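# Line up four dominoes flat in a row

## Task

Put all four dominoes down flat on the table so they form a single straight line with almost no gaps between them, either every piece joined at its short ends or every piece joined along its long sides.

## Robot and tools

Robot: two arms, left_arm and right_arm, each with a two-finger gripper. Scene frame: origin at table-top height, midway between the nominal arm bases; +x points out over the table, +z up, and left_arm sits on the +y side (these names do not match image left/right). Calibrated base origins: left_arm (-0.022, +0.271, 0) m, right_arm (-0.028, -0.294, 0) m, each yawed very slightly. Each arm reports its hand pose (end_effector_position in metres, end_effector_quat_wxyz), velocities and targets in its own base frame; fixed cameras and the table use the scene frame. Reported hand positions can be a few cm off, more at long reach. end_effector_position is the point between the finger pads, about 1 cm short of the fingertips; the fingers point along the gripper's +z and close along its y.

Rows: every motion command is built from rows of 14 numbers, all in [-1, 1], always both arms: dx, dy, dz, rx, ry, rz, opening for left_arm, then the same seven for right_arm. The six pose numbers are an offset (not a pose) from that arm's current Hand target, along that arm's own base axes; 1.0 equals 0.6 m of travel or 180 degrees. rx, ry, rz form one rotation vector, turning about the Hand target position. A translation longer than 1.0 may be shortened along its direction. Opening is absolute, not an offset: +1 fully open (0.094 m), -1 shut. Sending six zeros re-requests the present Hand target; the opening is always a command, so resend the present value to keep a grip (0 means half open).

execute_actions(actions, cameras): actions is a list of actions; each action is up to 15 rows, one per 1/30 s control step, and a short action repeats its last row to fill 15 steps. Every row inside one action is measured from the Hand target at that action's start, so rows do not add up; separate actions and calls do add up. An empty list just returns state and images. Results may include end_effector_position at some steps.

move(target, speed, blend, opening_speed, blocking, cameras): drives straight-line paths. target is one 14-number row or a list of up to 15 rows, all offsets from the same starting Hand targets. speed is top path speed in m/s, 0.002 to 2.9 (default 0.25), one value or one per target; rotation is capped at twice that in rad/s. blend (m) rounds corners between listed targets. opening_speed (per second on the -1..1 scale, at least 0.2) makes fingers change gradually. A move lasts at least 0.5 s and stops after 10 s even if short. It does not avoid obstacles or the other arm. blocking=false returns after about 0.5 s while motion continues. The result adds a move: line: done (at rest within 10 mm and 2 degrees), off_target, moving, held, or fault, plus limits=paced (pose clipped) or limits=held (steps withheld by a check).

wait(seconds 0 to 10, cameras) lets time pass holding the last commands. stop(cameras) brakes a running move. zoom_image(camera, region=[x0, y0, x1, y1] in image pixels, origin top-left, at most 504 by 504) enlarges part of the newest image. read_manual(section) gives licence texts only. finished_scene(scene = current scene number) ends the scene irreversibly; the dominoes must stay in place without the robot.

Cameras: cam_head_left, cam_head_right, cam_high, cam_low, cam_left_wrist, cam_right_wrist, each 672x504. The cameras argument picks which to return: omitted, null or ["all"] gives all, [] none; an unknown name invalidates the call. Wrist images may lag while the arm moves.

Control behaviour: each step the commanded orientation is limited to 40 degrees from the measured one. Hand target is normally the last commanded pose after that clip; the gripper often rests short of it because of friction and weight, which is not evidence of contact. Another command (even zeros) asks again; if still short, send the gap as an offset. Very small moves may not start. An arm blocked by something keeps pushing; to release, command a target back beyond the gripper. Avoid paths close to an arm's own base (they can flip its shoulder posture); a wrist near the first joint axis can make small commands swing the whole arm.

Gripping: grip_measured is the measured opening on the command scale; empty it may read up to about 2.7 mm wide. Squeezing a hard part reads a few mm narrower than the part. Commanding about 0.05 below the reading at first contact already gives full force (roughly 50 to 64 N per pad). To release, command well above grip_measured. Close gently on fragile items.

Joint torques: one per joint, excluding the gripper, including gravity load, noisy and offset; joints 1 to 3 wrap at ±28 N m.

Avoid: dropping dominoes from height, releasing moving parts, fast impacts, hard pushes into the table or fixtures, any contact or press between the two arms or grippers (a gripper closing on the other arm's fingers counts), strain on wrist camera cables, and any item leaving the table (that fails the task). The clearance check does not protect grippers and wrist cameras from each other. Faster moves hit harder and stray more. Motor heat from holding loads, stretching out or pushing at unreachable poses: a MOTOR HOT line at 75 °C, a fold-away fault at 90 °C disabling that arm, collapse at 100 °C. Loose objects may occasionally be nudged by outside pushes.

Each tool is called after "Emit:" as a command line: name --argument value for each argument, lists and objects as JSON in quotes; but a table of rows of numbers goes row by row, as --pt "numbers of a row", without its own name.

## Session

Emit:
execute_actions --actions '[]'

Scene clock: 0.00 s.
left_arm: end_effector_position=(+0.3919, +0.0548, +0.1180) grip_measured=+1.000 end_effector_quat_wxyz=(+0.624, -0.095, +0.769, +0.106) | right_arm: end_effector_position=(+0.3864, -0.0540, +0.1338) grip_measured=+1.000 end_effector_quat_wxyz=(+0.639, +0.116, +0.750, -0.128)
Joint positions: left_arm=[0.014 1.572 0.319 1.044 -0.271 -0.013 0.094] | right_arm=[0.029 1.531 0.309 1.058 0.375 0.016 0.094]
Joint velocities: within noise
Joint torques (N m): no reading
Heat: left arm: 27 °C; right arm: 27 °C.
Hand target: left_arm +0.3917, +0.0550, +0.1165; +0.620, -0.095, +0.771, +0.106 | right_arm +0.3886, -0.0542, +0.1424; +0.648, +0.119, +0.741, -0.126
Tool commands: left_gripper/opening=+1.0 right_gripper/opening=+1.0
camera_calibration:
cam_left_wrist: T_world_to_cam=[[0.349511, -0.936796, 0.0159481, -0.0859136], [-0.704537, -0.274002, -0.654638, 0.400465], [0.617632, 0.217567, -0.755775, -0.0530799], [0, 0, 0, 1]] pos_world=[0.344954, 0.0407929, 0.223413]
cam_right_wrist: T_world_to_cam=[[-0.255469, -0.958739, 0.124721, 0.0330537], [-0.73105, 0.107136, -0.673861, 0.411335], [0.632694, -0.263328, -0.728256, -0.0579844], [0, 0, 0, 1]] pos_world=[0.345837, -0.0276477, 0.230832]

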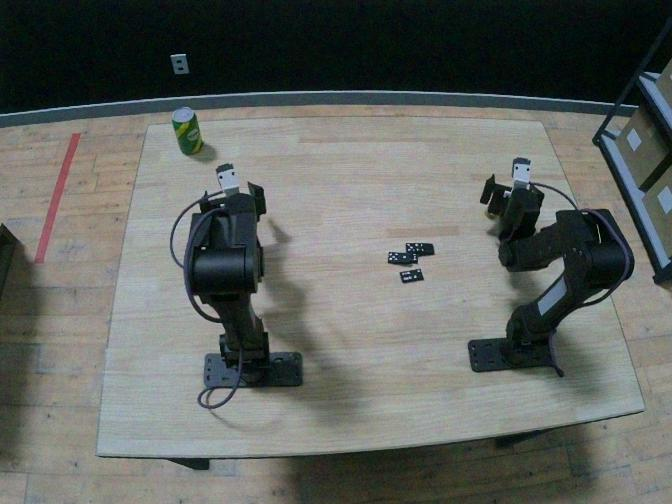

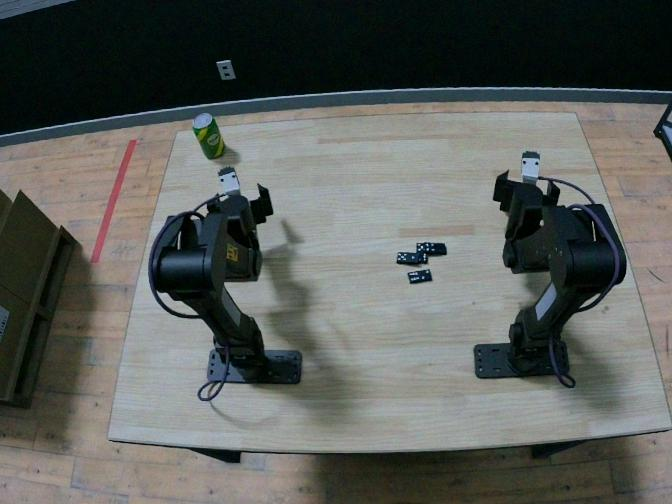

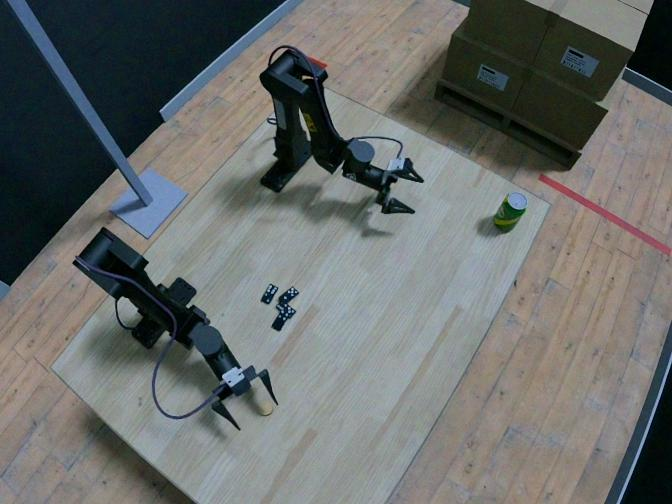

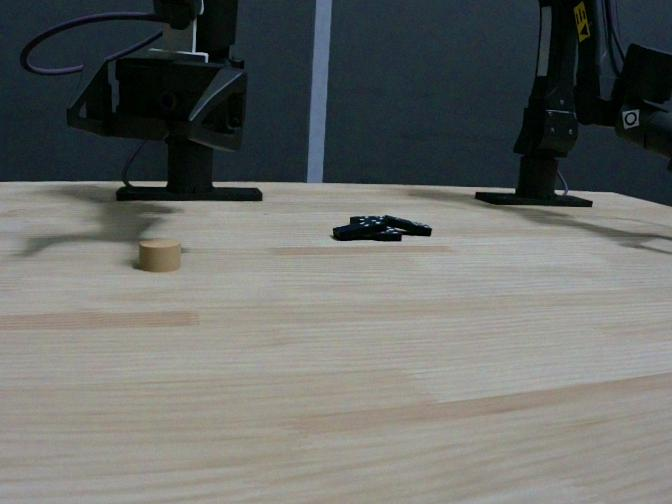

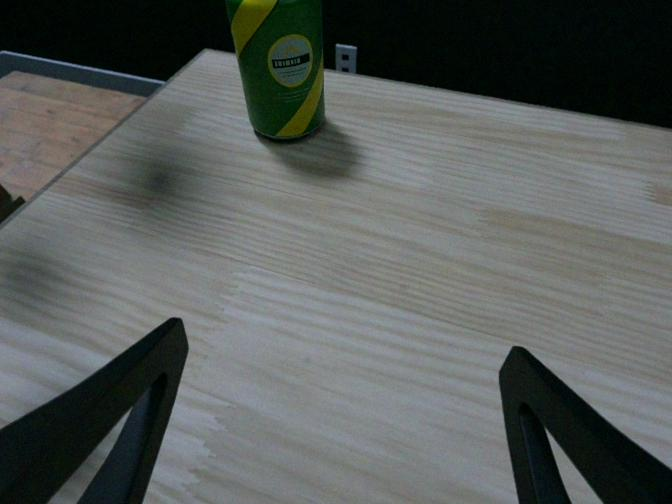

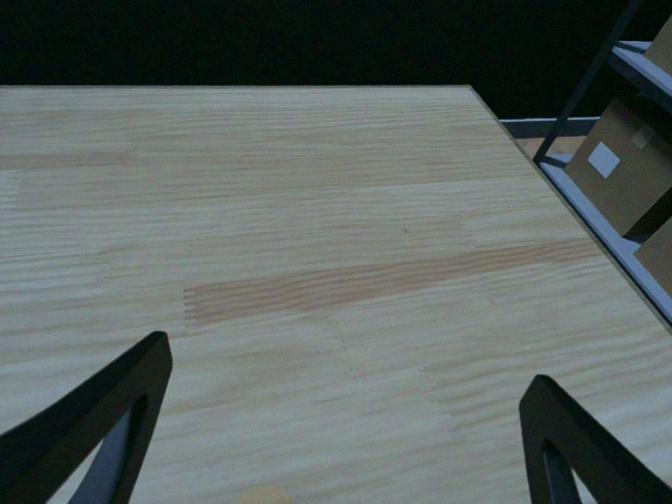

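Emit:
zoom_image --camera "cam_head_left" --region '[360, 215, 470, 305]'

Emit:
zoom_image --camera "cam_head_right" --region '[370, 215, 480, 305]'

Emit:
zoom_image --camera "cam_low" --region '[310, 190, 460, 270]'

Emit:
zoom_image --camera "cam_high" --region '[240, 270, 320, 340]'

Scaled by 4.582 from the camera's 672x504 image, which has a finer 960x720 frame.

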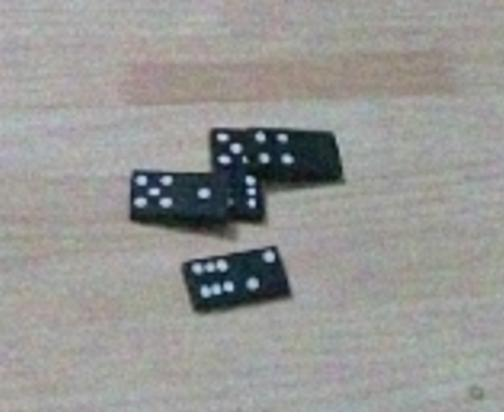

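Scaled by 4.582 from the camera's 672x504 image, which has a finer 960x720 frame.

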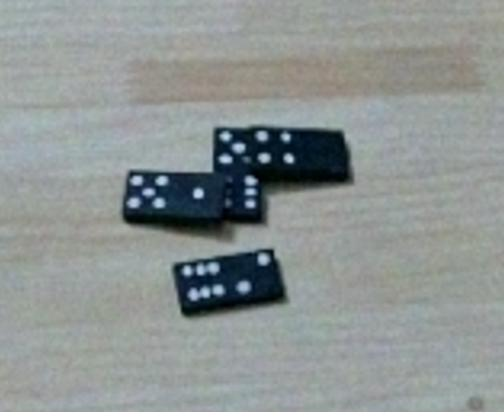

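Scaled by 3.360 from the camera's 672x504 image, which has a finer 960x720 frame.

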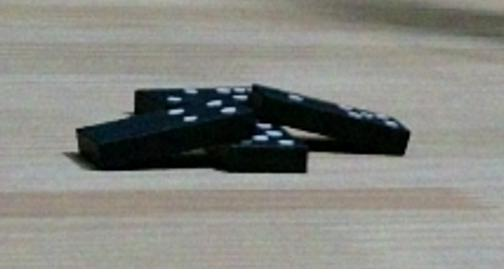

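Scaled by 6.300 from the camera's 672x504 image, which has a finer 960x720 frame.

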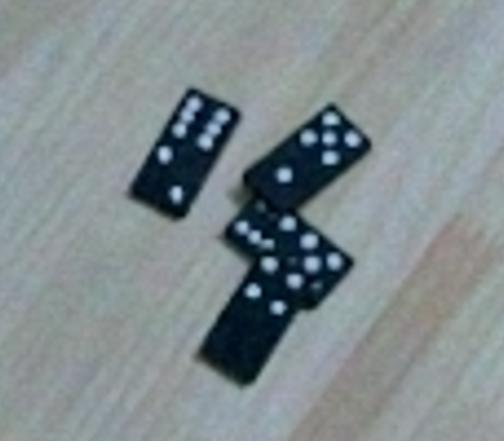

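Emit:
move --pt "0 0 0 0 0 0 1 -0.148 0.09 0.1 0.088 0.453 0.083 -0.1" --pt "0 0 0 0 0 0 1 -0.292 0.43 0.013 -0.339 0.4155 0.524 -0.1" --speed '[0.6,0.6]' --blend '[0.03,0]' --cameras '["cam_right_wrist","cam_head_right","cam_low"]'

Scene clock: 22.23 s.
left_arm: end_effector_position=(+0.3919, +0.0548, +0.1180) grip_measured=+1.000 end_effector_quat_wxyz=(+0.624, -0.095, +0.769, +0.106) | right_arm: end_effector_position=(+0.2136, +0.2015, +0.1532) grip_measured=-0.099 end_effector_quat_wxyz=(+0.001, +0.764, -0.645, +0.004)
Joint positions: left_arm=[0.014 1.572 0.319 1.044 -0.271 -0.013 0.094] | right_arm=[0.758 1.658 1.506 -1.42 0.009 -0.982 0.042]
Joint velocities: within noise
Joint torques (N m): left_arm=[-0.03 -4.82 6.05 1.53 -0.07 0.01] | right_arm=[0.08 -6.67 6.09 0.14 -0.07 -0.08]
Heat: left arm: 27 °C; right arm: 28 °C.
Hand target: left_arm +0.3917, +0.0550, +0.1165; +0.620, -0.095, +0.771, +0.106 | right_arm +0.2135, +0.2037, +0.1502; +0.000, +0.769, -0.640, +0.000
Off the commanded pose: left_arm 0.002 m, 0 deg | right_arm 0.004 m, 1 deg.
move: done
camera_calibration:
cam_right_wrist: T_world_to_cam=[[0.963687, 0.258476, -0.0670676, -0.244852], [0.24327, -0.746201, 0.619681, 0.0363667], [0.110127, -0.613494, -0.781983, 0.323152], [0, 0, 0, 1]] pos_world=[0.191526, 0.288677, 0.213742]
Images, in order (width x height): cam_head_right 672x504, cam_low 672x504, cam_right_wrist 672x504.

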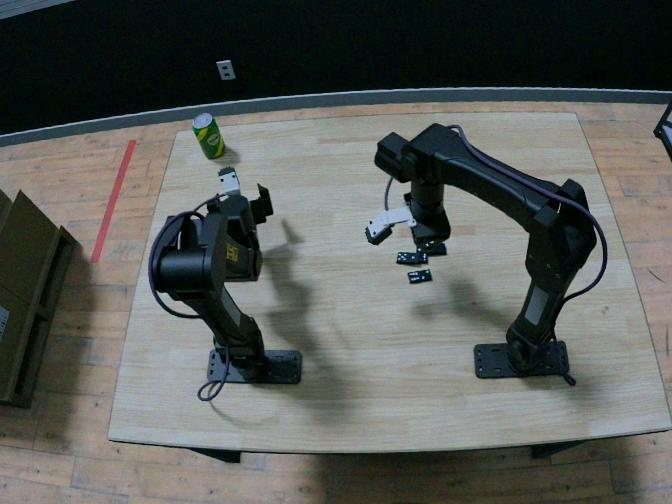

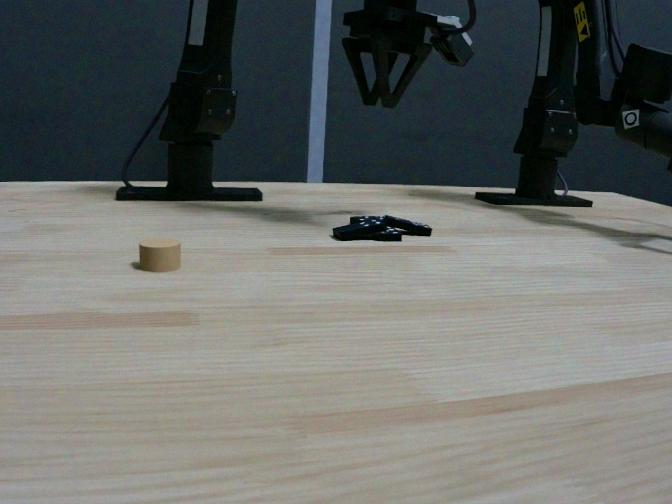

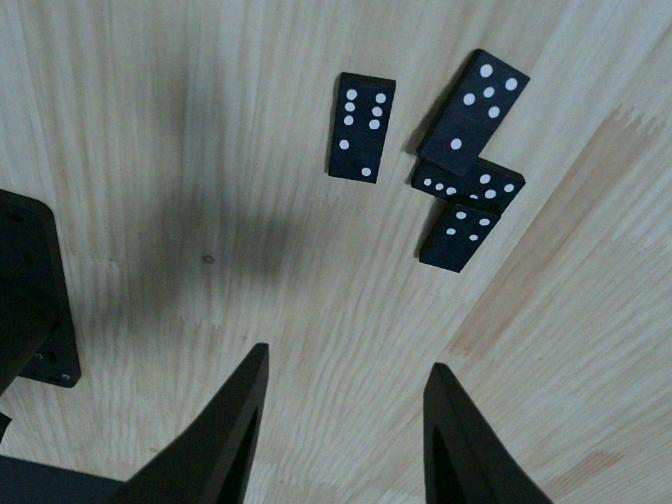

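Emit:
move --pt "0 0 0 0 0 0 1 -0.001 0.001 -0.17 0 0 0 -0.1" --speed 0.2 --cameras '["cam_right_wrist","cam_low"]'

Scene clock: 27.27 s.
left_arm: end_effector_position=(+0.3919, +0.0548, +0.1180) grip_measured=+1.000 end_effector_quat_wxyz=(+0.624, -0.095, +0.769, +0.106) | right_arm: end_effector_position=(+0.2146, +0.2024, +0.0507) grip_measured=-0.099 end_effector_quat_wxyz=(+0.002, +0.765, -0.645, +0.004)
Joint positions: left_arm=[0.014 1.572 0.319 1.044 -0.271 -0.013 0.094] | right_arm=[0.758 1.71 1.152 -1.016 0.009 -0.982 0.042]
Joint velocities: within noise
Joint torques (N m): left_arm=[-0.03 -4.82 6.05 1.53 -0.07 0] | right_arm=[0.39 -7.1 5.61 0.15 -0.07 -0.1]
Heat: left arm: 27 °C; right arm: 28 °C.
Hand target: left_arm +0.3917, +0.0550, +0.1165; +0.620, -0.095, +0.771, +0.106 | right_arm +0.2130, +0.2044, +0.0483; +0.000, +0.769, -0.640, +0.000
Off the commanded pose: left_arm 0.002 m, 0 deg | right_arm 0.004 m, 1 deg.
move: done
camera_calibration:
cam_right_wrist: T_world_to_cam=[[0.963396, 0.259129, -0.0686987, -0.252906], [0.244676, -0.745203, 0.620327, 0.0998146], [0.109551, -0.61443, -0.781329, 0.243734], [0, 0, 0, 1]] pos_world=[0.192525, 0.289675, 0.111144]
Images, in order (width x height): cam_low 672x504, cam_right_wrist 672x504.

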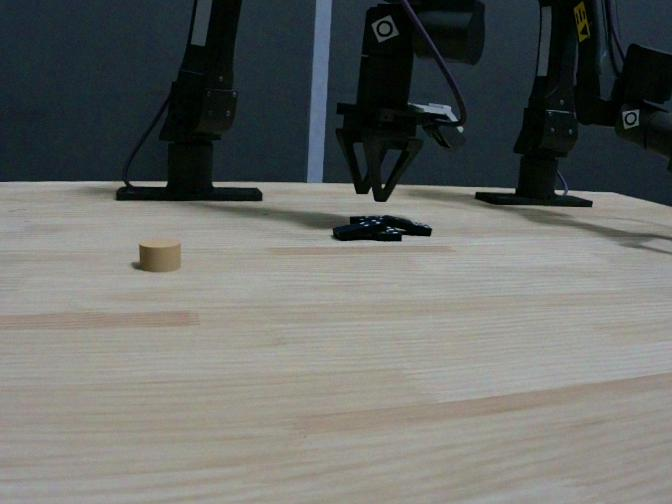

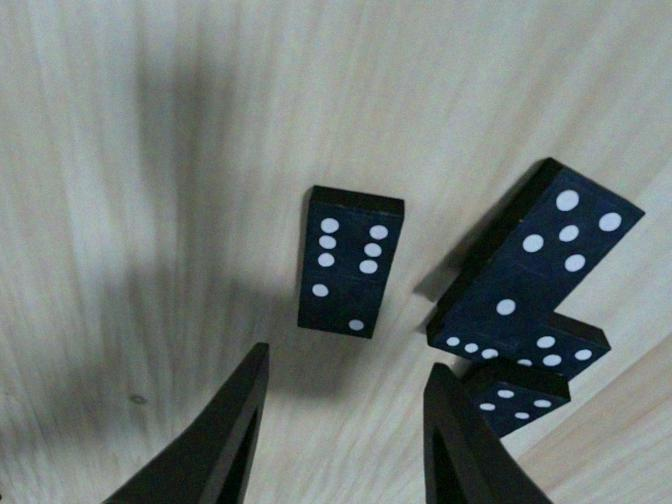

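Emit:
move --pt "0 0 0 0 0 0 1 -0.003 0.001 -0.045 0 0 0 -0.28" --speed 0.08 --cameras '["cam_right_wrist","cam_low"]'

Emit:
zoom_image --camera "cam_low" --region '[310, 150, 460, 270]'

Scene clock: 33.33 s.
left_arm: end_effector_position=(+0.3919, +0.0548, +0.1180) grip_measured=+1.000 end_effector_quat_wxyz=(+0.624, -0.095, +0.769, +0.106) | right_arm: end_effector_position=(+0.2141, +0.2033, +0.0252) grip_measured=-0.279 end_effector_quat_wxyz=(+0.000, +0.766, -0.643, +0.005)
Joint positions: left_arm=[0.014 1.572 0.319 1.044 -0.271 -0.013 0.094] | right_arm=[0.762 1.741 1.08 -0.908 0.009 -0.982 0.034]
Joint velocities: within noise
Joint torques (N m): left_arm=[-0.02 -4.82 6.04 1.53 -0.07 0.01] | right_arm=[0.58 -6.89 5.27 0.17 -0.1 -0.01]
Heat: left arm: 28 °C; right arm: 28 °C.
Hand target: left_arm +0.3917, +0.0550, +0.1165; +0.620, -0.095, +0.771, +0.106 | right_arm +0.2111, +0.2049, +0.0212; +0.000, +0.769, -0.640, +0.000
Off the commanded pose: left_arm 0.002 m, 0 deg | right_arm 0.005 m, 1 deg.
move: done
camera_calibration:
cam_right_wrist: T_world_to_cam=[[0.962768, 0.262708, -0.063733, -0.255105], [0.244719, -0.746833, 0.618347, 0.116869], [0.114847, -0.610921, -0.783317, 0.222593], [0, 0, 0, 1]] pos_world=[0.191443, 0.290286, 0.0858368]
Images, in order (width x height): cam_low 672x504, cam_right_wrist 672x504.

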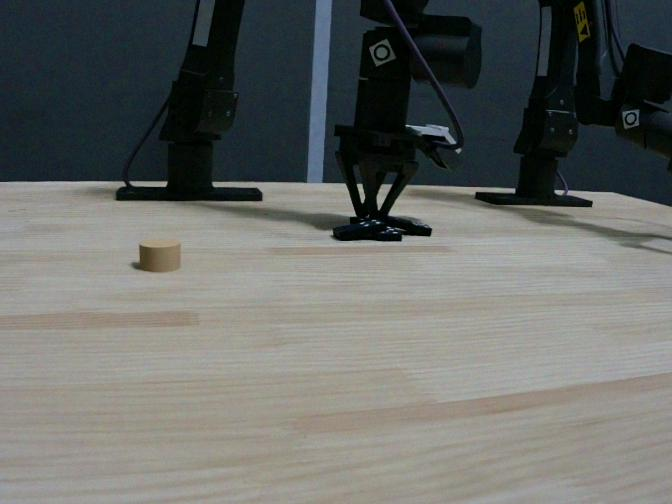

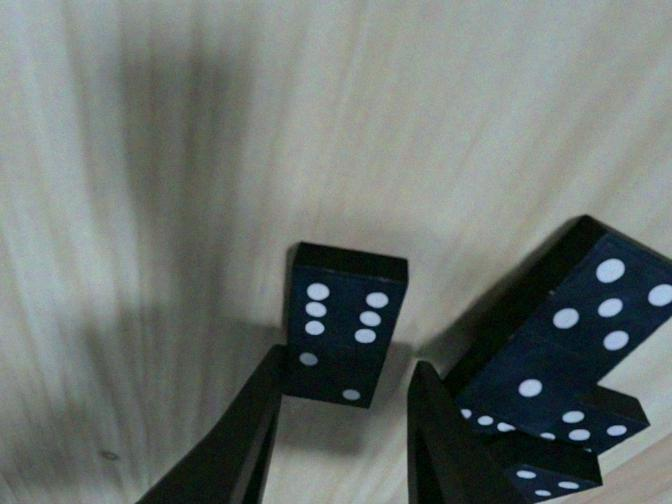

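Scaled by 3.360 from the camera's 672x504 image, which has a finer 960x720 frame.

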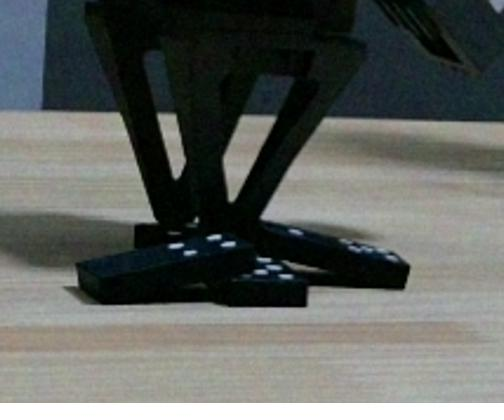

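Emit:
move --pt "0 0 0 0 0 0 1 -0.006 0.000 0 0 0 0 -0.28" --pt "0 0 0 0 0 0 1 -0.006 0.0 -0.017 0 0 0 -0.28" --pt "0 0 0 0 0 0 1 -0.006 0.0 -0.010 0 0 0 -0.7" --pt "0 0 0 0 0 0 1 -0.006 0.0 -0.009 0 0 0 -0.7" --speed 0.06 --opening_speed 0.6 --cameras '["cam_right_wrist","cam_low"]'

Emit:
zoom_image --camera "cam_low" --region '[310, 150, 460, 270]'

Scene clock: 37.97 s.
left_arm: end_effector_position=(+0.3919, +0.0548, +0.1180) grip_measured=+1.000 end_effector_quat_wxyz=(+0.624, -0.095, +0.769, +0.106) | right_arm: end_effector_position=(+0.2109, +0.2039, +0.0183) grip_measured=-0.501 end_effector_quat_wxyz=(-0.002, +0.769, -0.640, +0.006)
Joint positions: left_arm=[0.014 1.572 0.319 1.044 -0.271 -0.013 0.094] | right_arm=[0.772 1.742 1.052 -0.874 0.011 -0.982 0.023]
Joint velocities: within noise
Joint torques (N m): left_arm=[-0.03 -4.82 6.06 1.53 -0.07 0] | right_arm=[0.4 -6.89 5.67 0.06 -0.1 0.08]
Heat: left arm: 28 °C; right arm: 28 °C.
Hand target: left_arm +0.3917, +0.0550, +0.1165; +0.620, -0.095, +0.771, +0.106 | right_arm +0.2075, +0.2049, +0.0158; +0.000, +0.769, -0.640, +0.000
Off the commanded pose: left_arm 0.002 m, 0 deg | right_arm 0.004 m, 1 deg.
move: done
camera_calibration:
cam_right_wrist: T_world_to_cam=[[0.960464, 0.271951, -0.0595951, -0.254095], [0.249411, -0.745383, 0.618221, 0.121061], [0.123705, -0.608643, -0.783741, 0.21566], [0, 0, 0, 1]] pos_world=[0.187177, 0.290598, 0.0790365]
Images, in order (width x height): cam_low 672x504, cam_right_wrist 672x504.

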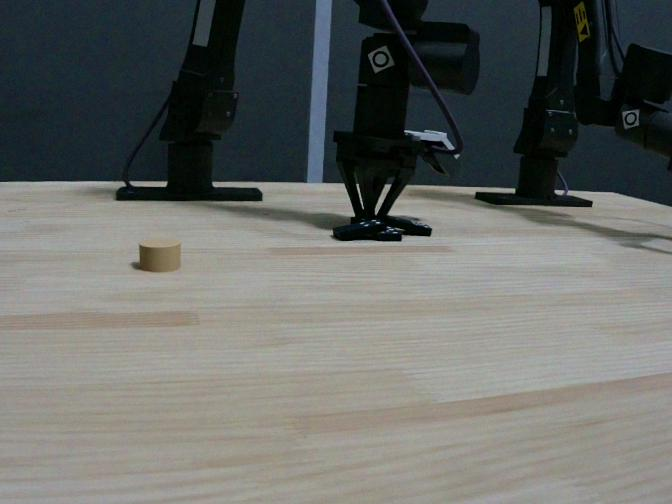

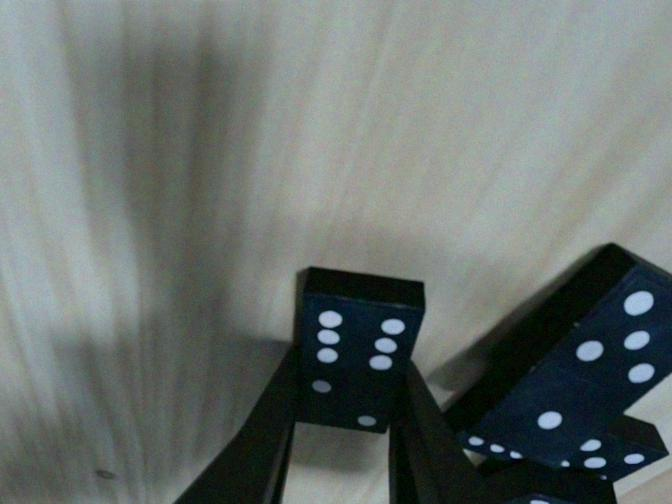

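Scaled by 3.360 from the camera's 672x504 image, which has a finer 960x720 frame.

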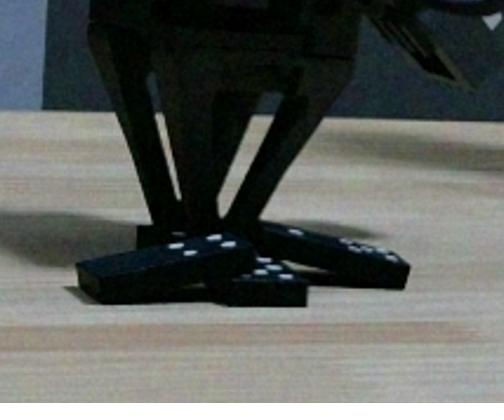

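Emit:
move --pt "0 0 0 0 0 0 1 0 0 0.11 0 0 0 -0.7" --pt "0 0 0 0 0 0 1 0.321 -0.208 0.11 0 0 -0.558 -0.7" --pt "0 0 0 0 0 0 1 0.321 -0.208 0.022 0 0.004 -0.558 -0.7" --pt "0 0 0 0 0 0 1 0.321 -0.208 0.0 0 0.008 -0.558 -0.7" --speed '[0.12,0.35,0.15,0.04]' --cameras '["cam_right_wrist","cam_low"]'

Emit:
zoom_image --camera "cam_low" --region '[160, 150, 320, 300]'

Scene clock: 45.17 s.
left_arm: end_effector_position=(+0.3919, +0.0548, +0.1180) grip_measured=+1.000 end_effector_quat_wxyz=(+0.624, -0.095, +0.769, +0.106) | right_arm: end_effector_position=(+0.4004, +0.0815, +0.0236) grip_measured=-0.502 end_effector_quat_wxyz=(-0.004, -0.006, +1.000, +0.007)
Joint positions: left_arm=[0.014 1.572 0.319 1.044 -0.271 -0.013 0.094] | right_arm=[0.192 2.159 1.661 -1.079 -0.015 0.179 0.023]
Joint velocities: within noise
Joint torques (N m): left_arm=[-0.02 -4.82 6.05 1.53 -0.07 0] | right_arm=[-0.35 -10.48 5.37 0.16 -0.04 0.1]
Heat: left arm: 29 °C; right arm: 29 °C.
Hand target: left_arm +0.3917, +0.0550, +0.1165; +0.620, -0.095, +0.771, +0.106 | right_arm +0.4002, +0.0803, +0.0159; -0.007, +0.000, +1.000, +0.008
Off the commanded pose: left_arm 0.002 m, 0 deg | right_arm 0.008 m, 1 deg.
move: done
camera_calibration:
cam_right_wrist: T_world_to_cam=[[0.104945, -0.990909, -0.0841737, 0.0436136], [-0.774809, -0.134531, 0.617716, 0.339615], [-0.623424, 0.000392415, -0.781883, 0.371346], [0, 0, 0, 1]] pos_world=[0.490066, 0.08876, 0.084235]
Images, in order (width x height): cam_low 672x504, cam_right_wrist 672x504.

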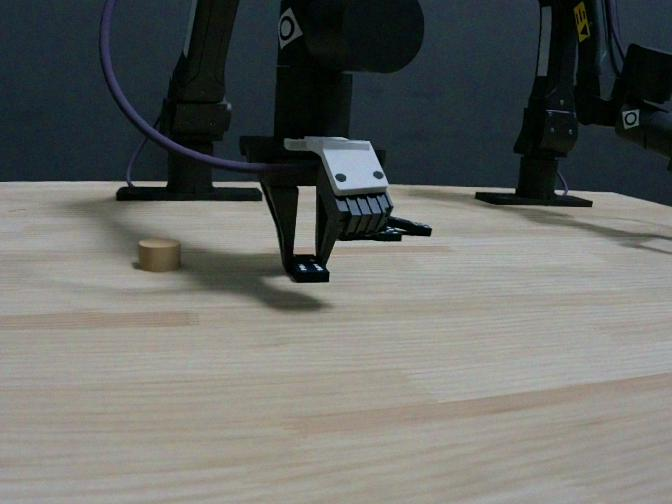

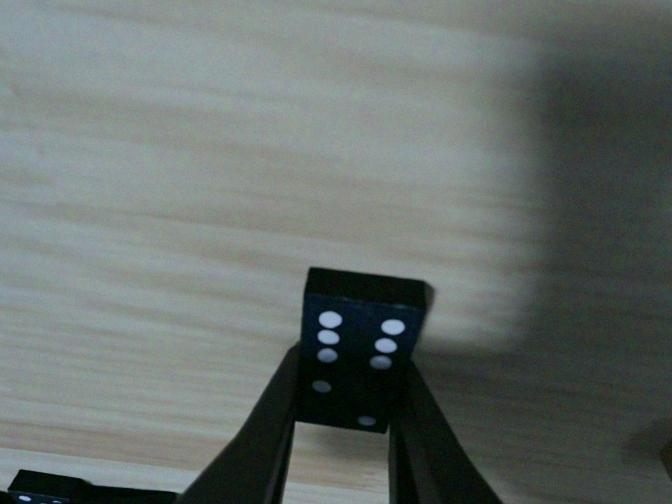

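Scaled by 3.150 from the camera's 672x504 image, which has a finer 960x720 frame.

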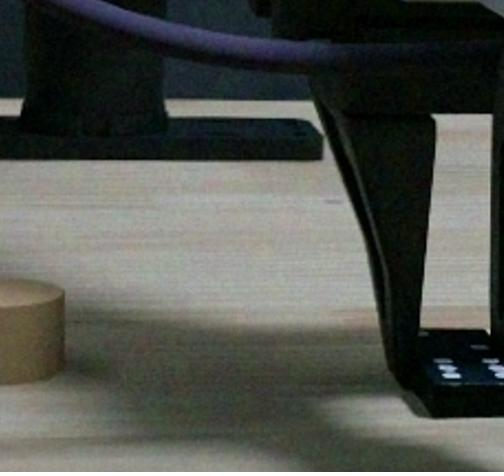

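Emit:
move --pt "0 0 0 0 0 0 1 0 0 -0.018 0 0.0 0 -0.7" --speed 0.04 --cameras '["cam_right_wrist","cam_low"]'

Emit:
zoom_image --camera "cam_low" --region '[230, 200, 350, 300]'

Scene clock: 49.07 s.
left_arm: end_effector_position=(+0.3919, +0.0548, +0.1180) grip_measured=+1.000 end_effector_quat_wxyz=(+0.624, -0.095, +0.769, +0.106) | right_arm: end_effector_position=(+0.4007, +0.0825, +0.0215) grip_measured=-0.502 end_effector_quat_wxyz=(-0.003, -0.006, +1.000, +0.010)
Joint positions: left_arm=[0.014 1.572 0.319 1.044 -0.271 -0.013 0.094] | right_arm=[0.192 2.159 1.653 -1.067 -0.02 0.179 0.023]
Joint velocities: within noise
Joint torques (N m): left_arm=[-0.02 -4.82 6.04 1.53 -0.06 0] | right_arm=[-0.42 -9.5 4.1 0.44 0.02 0.1]
Heat: left arm: 29 °C; right arm: 29 °C.
Hand target: left_arm +0.3917, +0.0550, +0.1165; +0.620, -0.095, +0.771, +0.106 | right_arm +0.4001, +0.0803, +0.0050; -0.007, +0.000, +1.000, +0.008
Off the commanded pose: left_arm 0.002 m, 0 deg | right_arm 0.017 m, 1 deg.
move: off_target (right_arm)
camera_calibration:
cam_right_wrist: T_world_to_cam=[[0.105198, -0.990424, -0.0894124, 0.0443304], [-0.776522, -0.13798, 0.614796, 0.342209], [-0.621246, 0.00475543, -0.783601, 0.368618], [0, 0, 0, 1]] pos_world=[0.490072, 0.089371, 0.0824244]
Images, in order (width x height): cam_low 672x504, cam_right_wrist 672x504.

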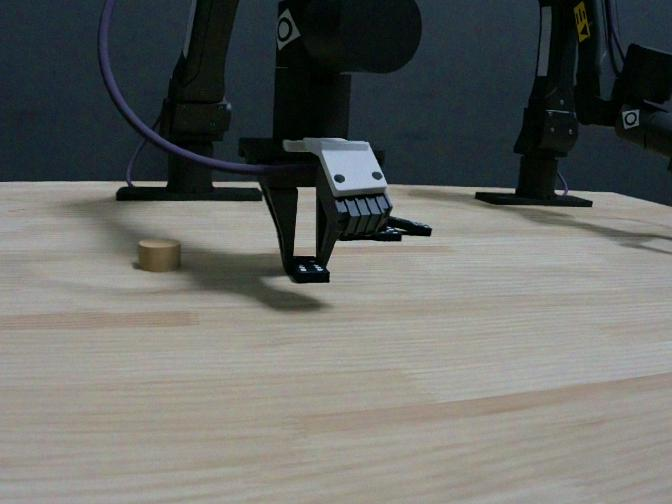

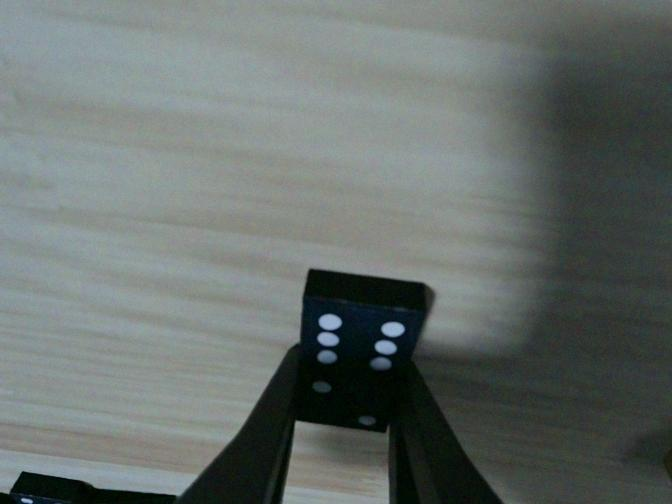

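Scaled by 4.200 from the camera's 672x504 image, which has a finer 960x720 frame.

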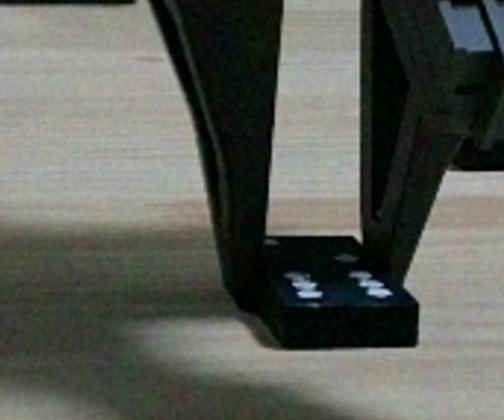

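Emit:
move --pt "0 0 0 0 0 0 1 0 0 0.016 0 0 0 -0.7" --pt "0 0 0 0 0 0 1 0 0 0.016 0 0 0 -0.1" --pt "0 0 0 0 0 0 1 0 0 0.17 0 0 0 -0.1" --pt "0 0 0 0 0 0 1 -0.2365 0.2615 0.17 0 0 0.439 -0.1" --pt "0 0 0 0 0 0 1 -0.2365 0.2615 0.07 0 0 0.439 -0.1" --speed '[0.04,0.05,0.12,0.35,0.15]' --opening_speed 1.2 --cameras '["cam_right_wrist","cam_low"]'

Emit:
zoom_image --camera "cam_low" --region '[240, 150, 450, 300]'

Scene clock: 66.27 s.
left_arm: end_effector_position=(+0.3919, +0.0548, +0.1180) grip_measured=+1.000 end_effector_quat_wxyz=(+0.624, -0.095, +0.769, +0.106) | right_arm: end_effector_position=(+0.2576, +0.2377, +0.0504) grip_measured=-0.101 end_effector_quat_wxyz=(-0.012, -0.633, +0.774, +0.001)
Joint positions: left_arm=[0.014 1.572 0.319 1.044 -0.271 -0.013 0.094] | right_arm=[0.74 1.931 1.432 -1.096 -0.004 -0.63 0.042]
Joint velocities: within noise
Joint torques (N m): left_arm=[-0.03 -4.82 6.05 1.53 -0.07 0] | right_arm=[-0.25 -9.21 5.65 0.11 -0.04 -0.08]
Heat: left arm: 30 °C; right arm: 29 °C.
Hand target: left_arm +0.3917, +0.0550, +0.1165; +0.620, -0.095, +0.771, +0.106 | right_arm +0.2581, +0.2371, +0.0470; -0.011, -0.636, +0.771, +0.002
Off the commanded pose: left_arm 0.002 m, 0 deg | right_arm 0.003 m, 1 deg.
move: done
camera_calibration:
cam_right_wrist: T_world_to_cam=[[0.990233, -0.10728, -0.089045, -0.222231], [-0.0284535, -0.78074, 0.624207, 0.194406], [-0.136486, -0.615577, -0.776168, 0.323897], [0, 0, 0, 1]] pos_world=[0.2698, 0.327324, 0.11026]
Images, in order (width x height): cam_low 672x504, cam_right_wrist 672x504.

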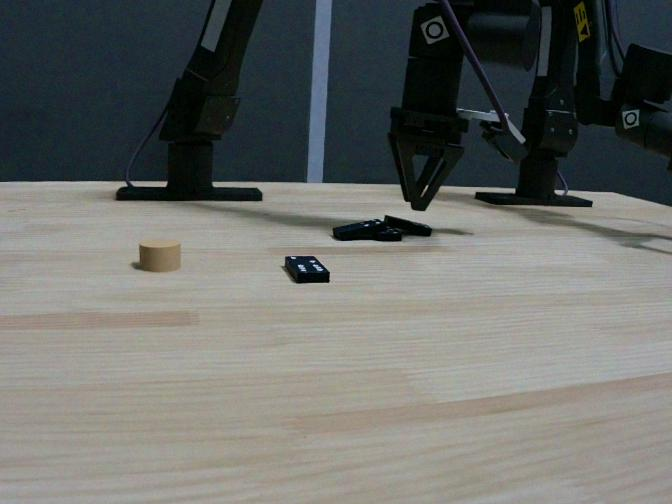

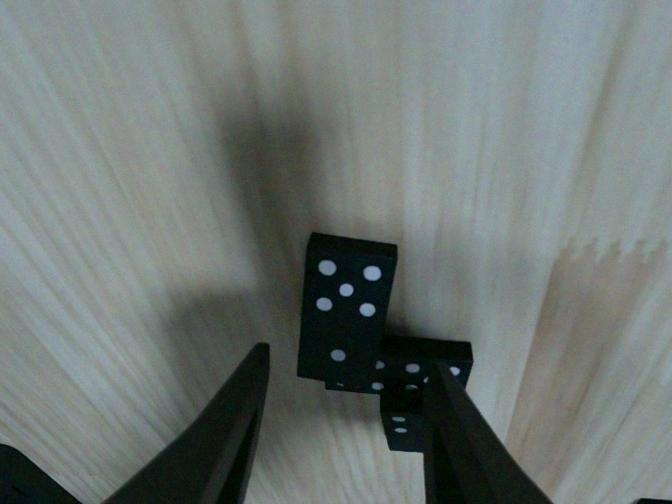

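Scaled by 2.400 from the camera's 672x504 image, which has a finer 960x720 frame.

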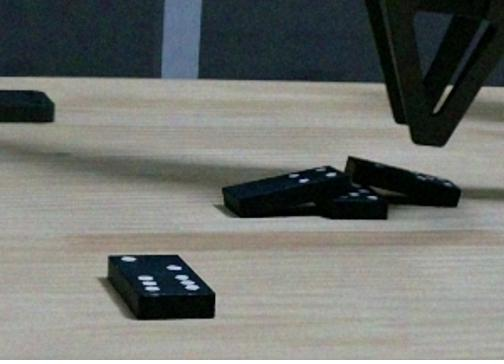

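Emit:
move --pt "0 0 0 0 0 0 1 -0.002 -0.0015 -0.054 0 0 0 -0.15" --pt "0 0 0 0 0 0 1 -0.002 -0.0015 -0.048 0 0 0 -0.15" --speed 0.08 --cameras '["cam_right_wrist","cam_low"]'

Emit:
zoom_image --camera "cam_low" --region '[310, 150, 460, 270]'

Scene clock: 70.90 s.
left_arm: end_effector_position=(+0.3919, +0.0548, +0.1180) grip_measured=+1.000 end_effector_quat_wxyz=(+0.624, -0.095, +0.769, +0.106) | right_arm: end_effector_position=(+0.2545, +0.2347, +0.0208) grip_measured=-0.149 end_effector_quat_wxyz=(-0.018, -0.633, +0.774, +0.001)
Joint positions: left_arm=[0.014 1.572 0.319 1.044 -0.271 -0.013 0.094] | right_arm=[0.74 1.96 1.348 -0.994 -0.003 -0.631 0.04]
Joint velocities: within noise
Joint torques (N m): left_arm=[-0.02 -4.82 6.05 1.53 -0.07 0] | right_arm=[-0.17 -9.18 5.83 0.15 -0.01 -0.08]
Heat: left arm: 30 °C; right arm: 28 °C.
Hand target: left_arm +0.3917, +0.0550, +0.1165; +0.620, -0.095, +0.771, +0.106 | right_arm +0.2570, +0.2362, +0.0182; -0.011, -0.636, +0.771, +0.002
Off the commanded pose: left_arm 0.002 m, 0 deg | right_arm 0.004 m, 1 deg.
move: done
camera_calibration:
cam_right_wrist: T_world_to_cam=[[0.989621, -0.107583, -0.0952642, -0.221772], [-0.0237011, -0.776065, 0.630207, 0.207982], [-0.141731, -0.621409, -0.770561, 0.301187], [0, 0, 0, 1]] pos_world=[0.267087, 0.324709, 0.0798838]
Images, in order (width x height): cam_low 672x504, cam_right_wrist 672x504.

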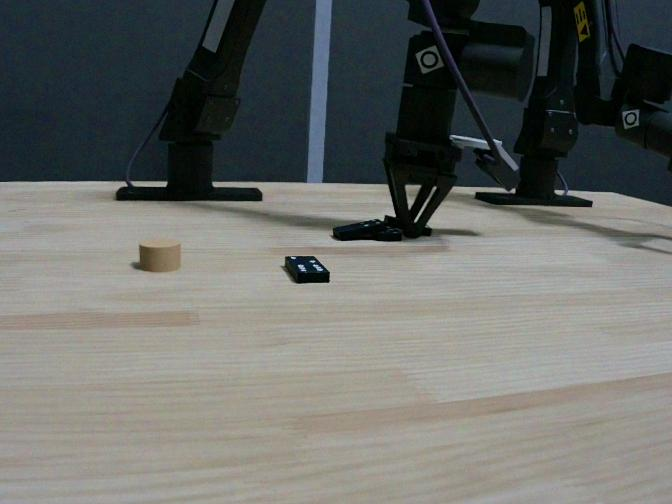

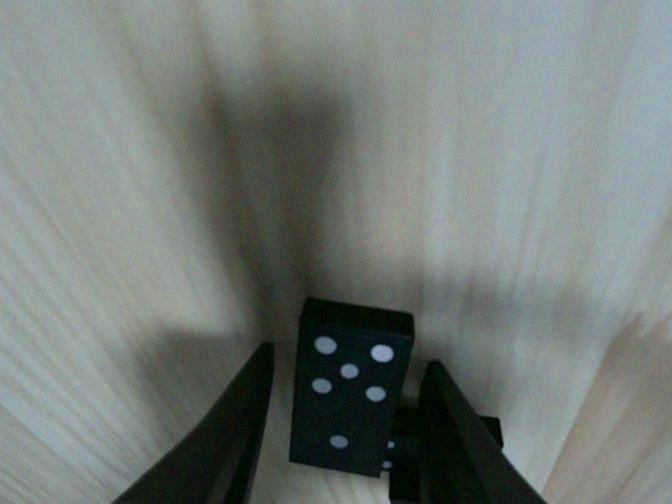

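Scaled by 3.360 from the camera's 672x504 image, which has a finer 960x720 frame.

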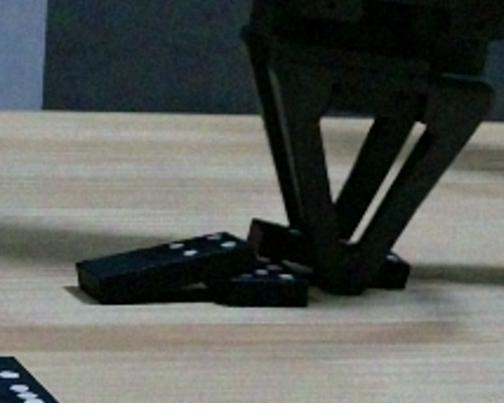

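Emit:
move --pt "0 0 0 0 0 0 1 0 0 -0.004 0 0 0 -0.15" --pt "0 0 0 0 0 0 1 0 0 0.0 0 0 0 -0.7" --pt "0 0 0 0 0 0 1 0 0 0.12 0 0 0 -0.7" --pt "0 0 0 0 0 0 1 0.148 -0.2587 0.12 0.0242 -0.0294 -0.439 -0.7" --pt "0 0 0 0 0 0 1 0.148 -0.2587 0.025 0.0242 -0.0294 -0.439 -0.7" --speed '[0.05,0.05,0.1,0.35,0.12]' --opening_speed 0.8 --cameras '["cam_right_wrist","cam_low"]'

Emit:
zoom_image --camera "cam_low" --region '[230, 180, 450, 300]'

Scene clock: 83.07 s.
left_arm: end_effector_position=(+0.3919, +0.0548, +0.1180) grip_measured=+1.000 end_effector_quat_wxyz=(+0.624, -0.095, +0.769, +0.106) | right_arm: end_effector_position=(+0.3448, +0.0816, +0.0362) grip_measured=-0.497 end_effector_quat_wxyz=(+0.044, -0.004, +0.999, +0.010)
Joint positions: left_arm=[0.014 1.572 0.319 1.044 -0.271 -0.013 0.094] | right_arm=[0.229 1.858 1.269 -0.891 -0.001 0.22 0.024]
Joint velocities: within noise
Joint torques (N m): left_arm=[-0.03 -4.81 6.05 1.53 -0.07 0.01] | right_arm=[0.03 -8.5 5.9 0.35 0.08 0.11]
Heat: left arm: 30 °C; right arm: 28 °C.
Hand target: left_arm +0.3917, +0.0550, +0.1165; +0.620, -0.095, +0.771, +0.106 | right_arm +0.3457, +0.0810, +0.0331; +0.047, +0.000, +0.999, +0.008
Off the commanded pose: left_arm 0.002 m, 0 deg | right_arm 0.003 m, 1 deg.
move: done
camera_calibration:
cam_right_wrist: T_world_to_cam=[[0.108623, -0.990744, -0.081405, 0.0491344], [-0.831568, -0.135431, 0.538658, 0.311257], [-0.544697, 0.00918294, -0.838583, 0.320682], [0, 0, 0, 1]] pos_world=[0.428169, 0.0878886, 0.105257]
Images, in order (width x height): cam_low 672x504, cam_right_wrist 672x504.

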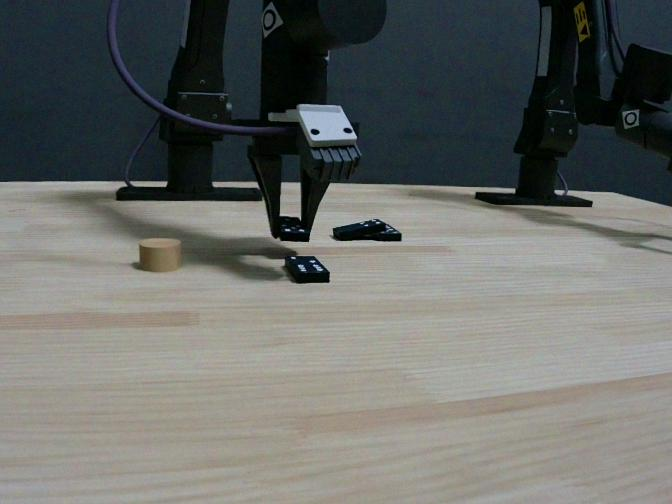

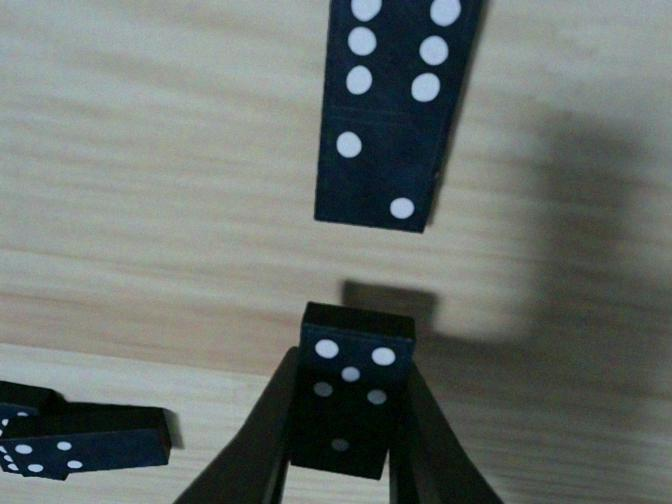

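Scaled by 2.291 from the camera's 672x504 image, which has a finer 960x720 frame.

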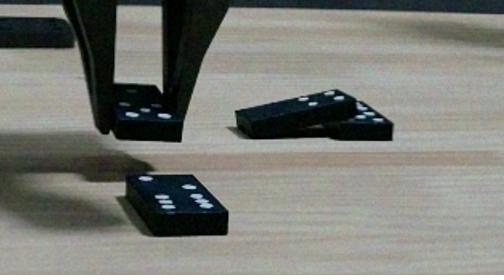

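Emit:
move --pt "0 0 0 0 0 0 1 0 0.001 -0.03 0 0 0 -0.7" --pt "0 0 0 0 0 0 1 0.028 0.001 -0.033 0 0 0 -0.7" --speed '[0.06,0.04]' --cameras '["cam_right_wrist","cam_low"]'

Emit:
zoom_image --camera "cam_low" --region '[230, 180, 380, 300]'

Scene clock: 88.90 s.
left_arm: end_effector_position=(+0.3919, +0.0548, +0.1180) grip_measured=+1.000 end_effector_quat_wxyz=(+0.624, -0.095, +0.769, +0.106) | right_arm: end_effector_position=(+0.3455, +0.0808, +0.0196) grip_measured=-0.497 end_effector_quat_wxyz=(+0.029, -0.003, +1.000, +0.007)
Joint positions: left_arm=[0.014 1.572 0.319 1.044 -0.271 -0.013 0.094] | right_arm=[0.227 1.908 1.269 -0.871 0 0.221 0.024]
Joint velocities: within noise
Joint torques (N m): left_arm=[-0.05 -4.82 6.05 1.53 -0.06 0.01] | right_arm=[-0.49 -6.02 8.18 0.6 0.09 0.06]
Heat: left arm: 31 °C; right arm: 28 °C.
Hand target: left_arm +0.3917, +0.0550, +0.1165; +0.620, -0.095, +0.771, +0.106 | right_arm +0.3627, +0.0817, +0.0134; +0.048, +0.000, +0.999, +0.008
Off the commanded pose: left_arm 0.002 m, 0 deg | right_arm 0.018 m, 2 deg.
move: off_target (right_arm)
camera_calibration:
cam_right_wrist: T_world_to_cam=[[0.102812, -0.991685, -0.0774033, 0.0489328], [-0.815722, -0.128588, 0.56397, 0.314057], [-0.569233, 0.0051569, -0.82216, 0.315599], [0, 0, 0, 1]] pos_world=[0.430802, 0.0872825, 0.0861413]
Images, in order (width x height): cam_low 672x504, cam_right_wrist 672x504.

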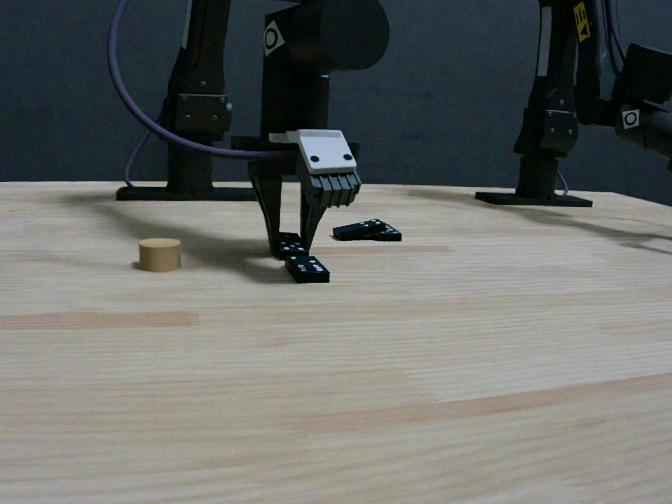

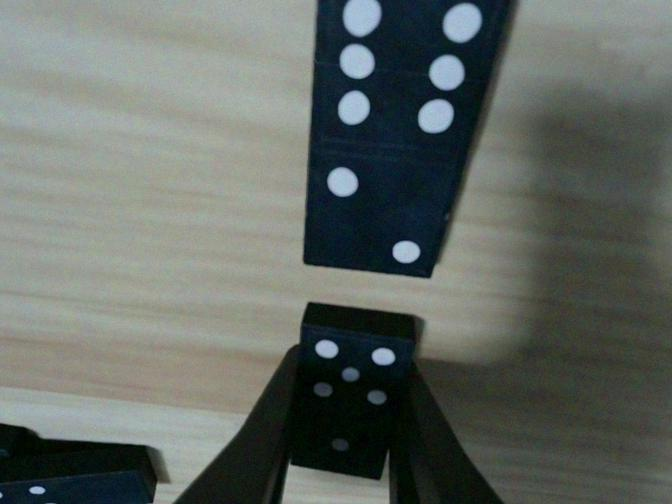

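Scaled by 3.360 from the camera's 672x504 image, which has a finer 960x720 frame.

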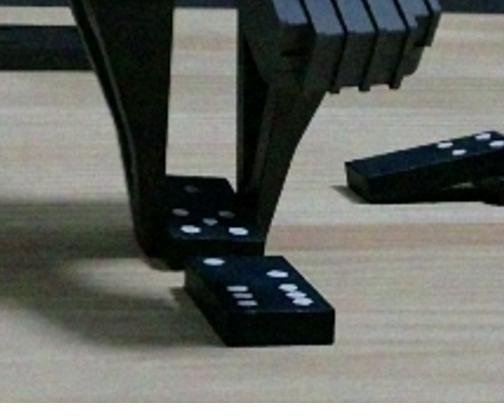

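Emit:
move --pt "0 0 0 0 0 0 1 -0.02 0.001 0.03 0 0 0 -0.7" --pt "0 0 0 0 0 0 1 -0.004 0.001 0.015 0 0 0 -0.7" --speed '[0.06,0.04]' --cameras '["cam_right_wrist"]'

Scene clock: 91.63 s.
left_arm: end_effector_position=(+0.3919, +0.0548, +0.1180) grip_measured=+1.000 end_effector_quat_wxyz=(+0.624, -0.095, +0.769, +0.106) | right_arm: end_effector_position=(+0.3450, +0.0806, +0.0200) grip_measured=-0.497 end_effector_quat_wxyz=(+0.029, -0.003, +1.000, +0.006)
Joint positions: left_arm=[0.014 1.572 0.319 1.044 -0.271 -0.013 0.094] | right_arm=[0.227 1.907 1.269 -0.874 0 0.222 0.024]
Joint velocities: within noise
Joint torques (N m): left_arm=[-0.02 -4.82 6.05 1.53 -0.07 0] | right_arm=[-0.25 -7.72 8.98 0.33 0.05 0.03]
Heat: left arm: 31 °C; right arm: 28 °C.
Hand target: left_arm +0.3917, +0.0550, +0.1165; +0.620, -0.095, +0.771, +0.106 | right_arm +0.3602, +0.0823, +0.0223; +0.047, +0.000, +0.999, +0.008
Off the commanded pose: left_arm 0.002 m, 0 deg | right_arm 0.015 m, 2 deg.
move: off_target (right_arm)
camera_calibration:
cam_right_wrist: T_world_to_cam=[[0.102318, -0.991777, -0.0768773, 0.049063], [-0.815164, -0.127888, 0.564936, 0.313242], [-0.570122, 0.00486442, -0.821546, 0.316032], [0, 0, 0, 1]] pos_world=[0.4305, 0.0871822, 0.0864446]
Images, in order (width x height): cam_right_wrist 672x504.

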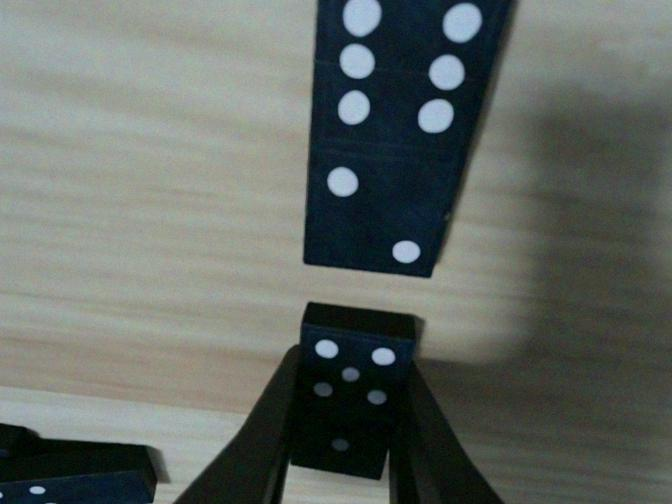

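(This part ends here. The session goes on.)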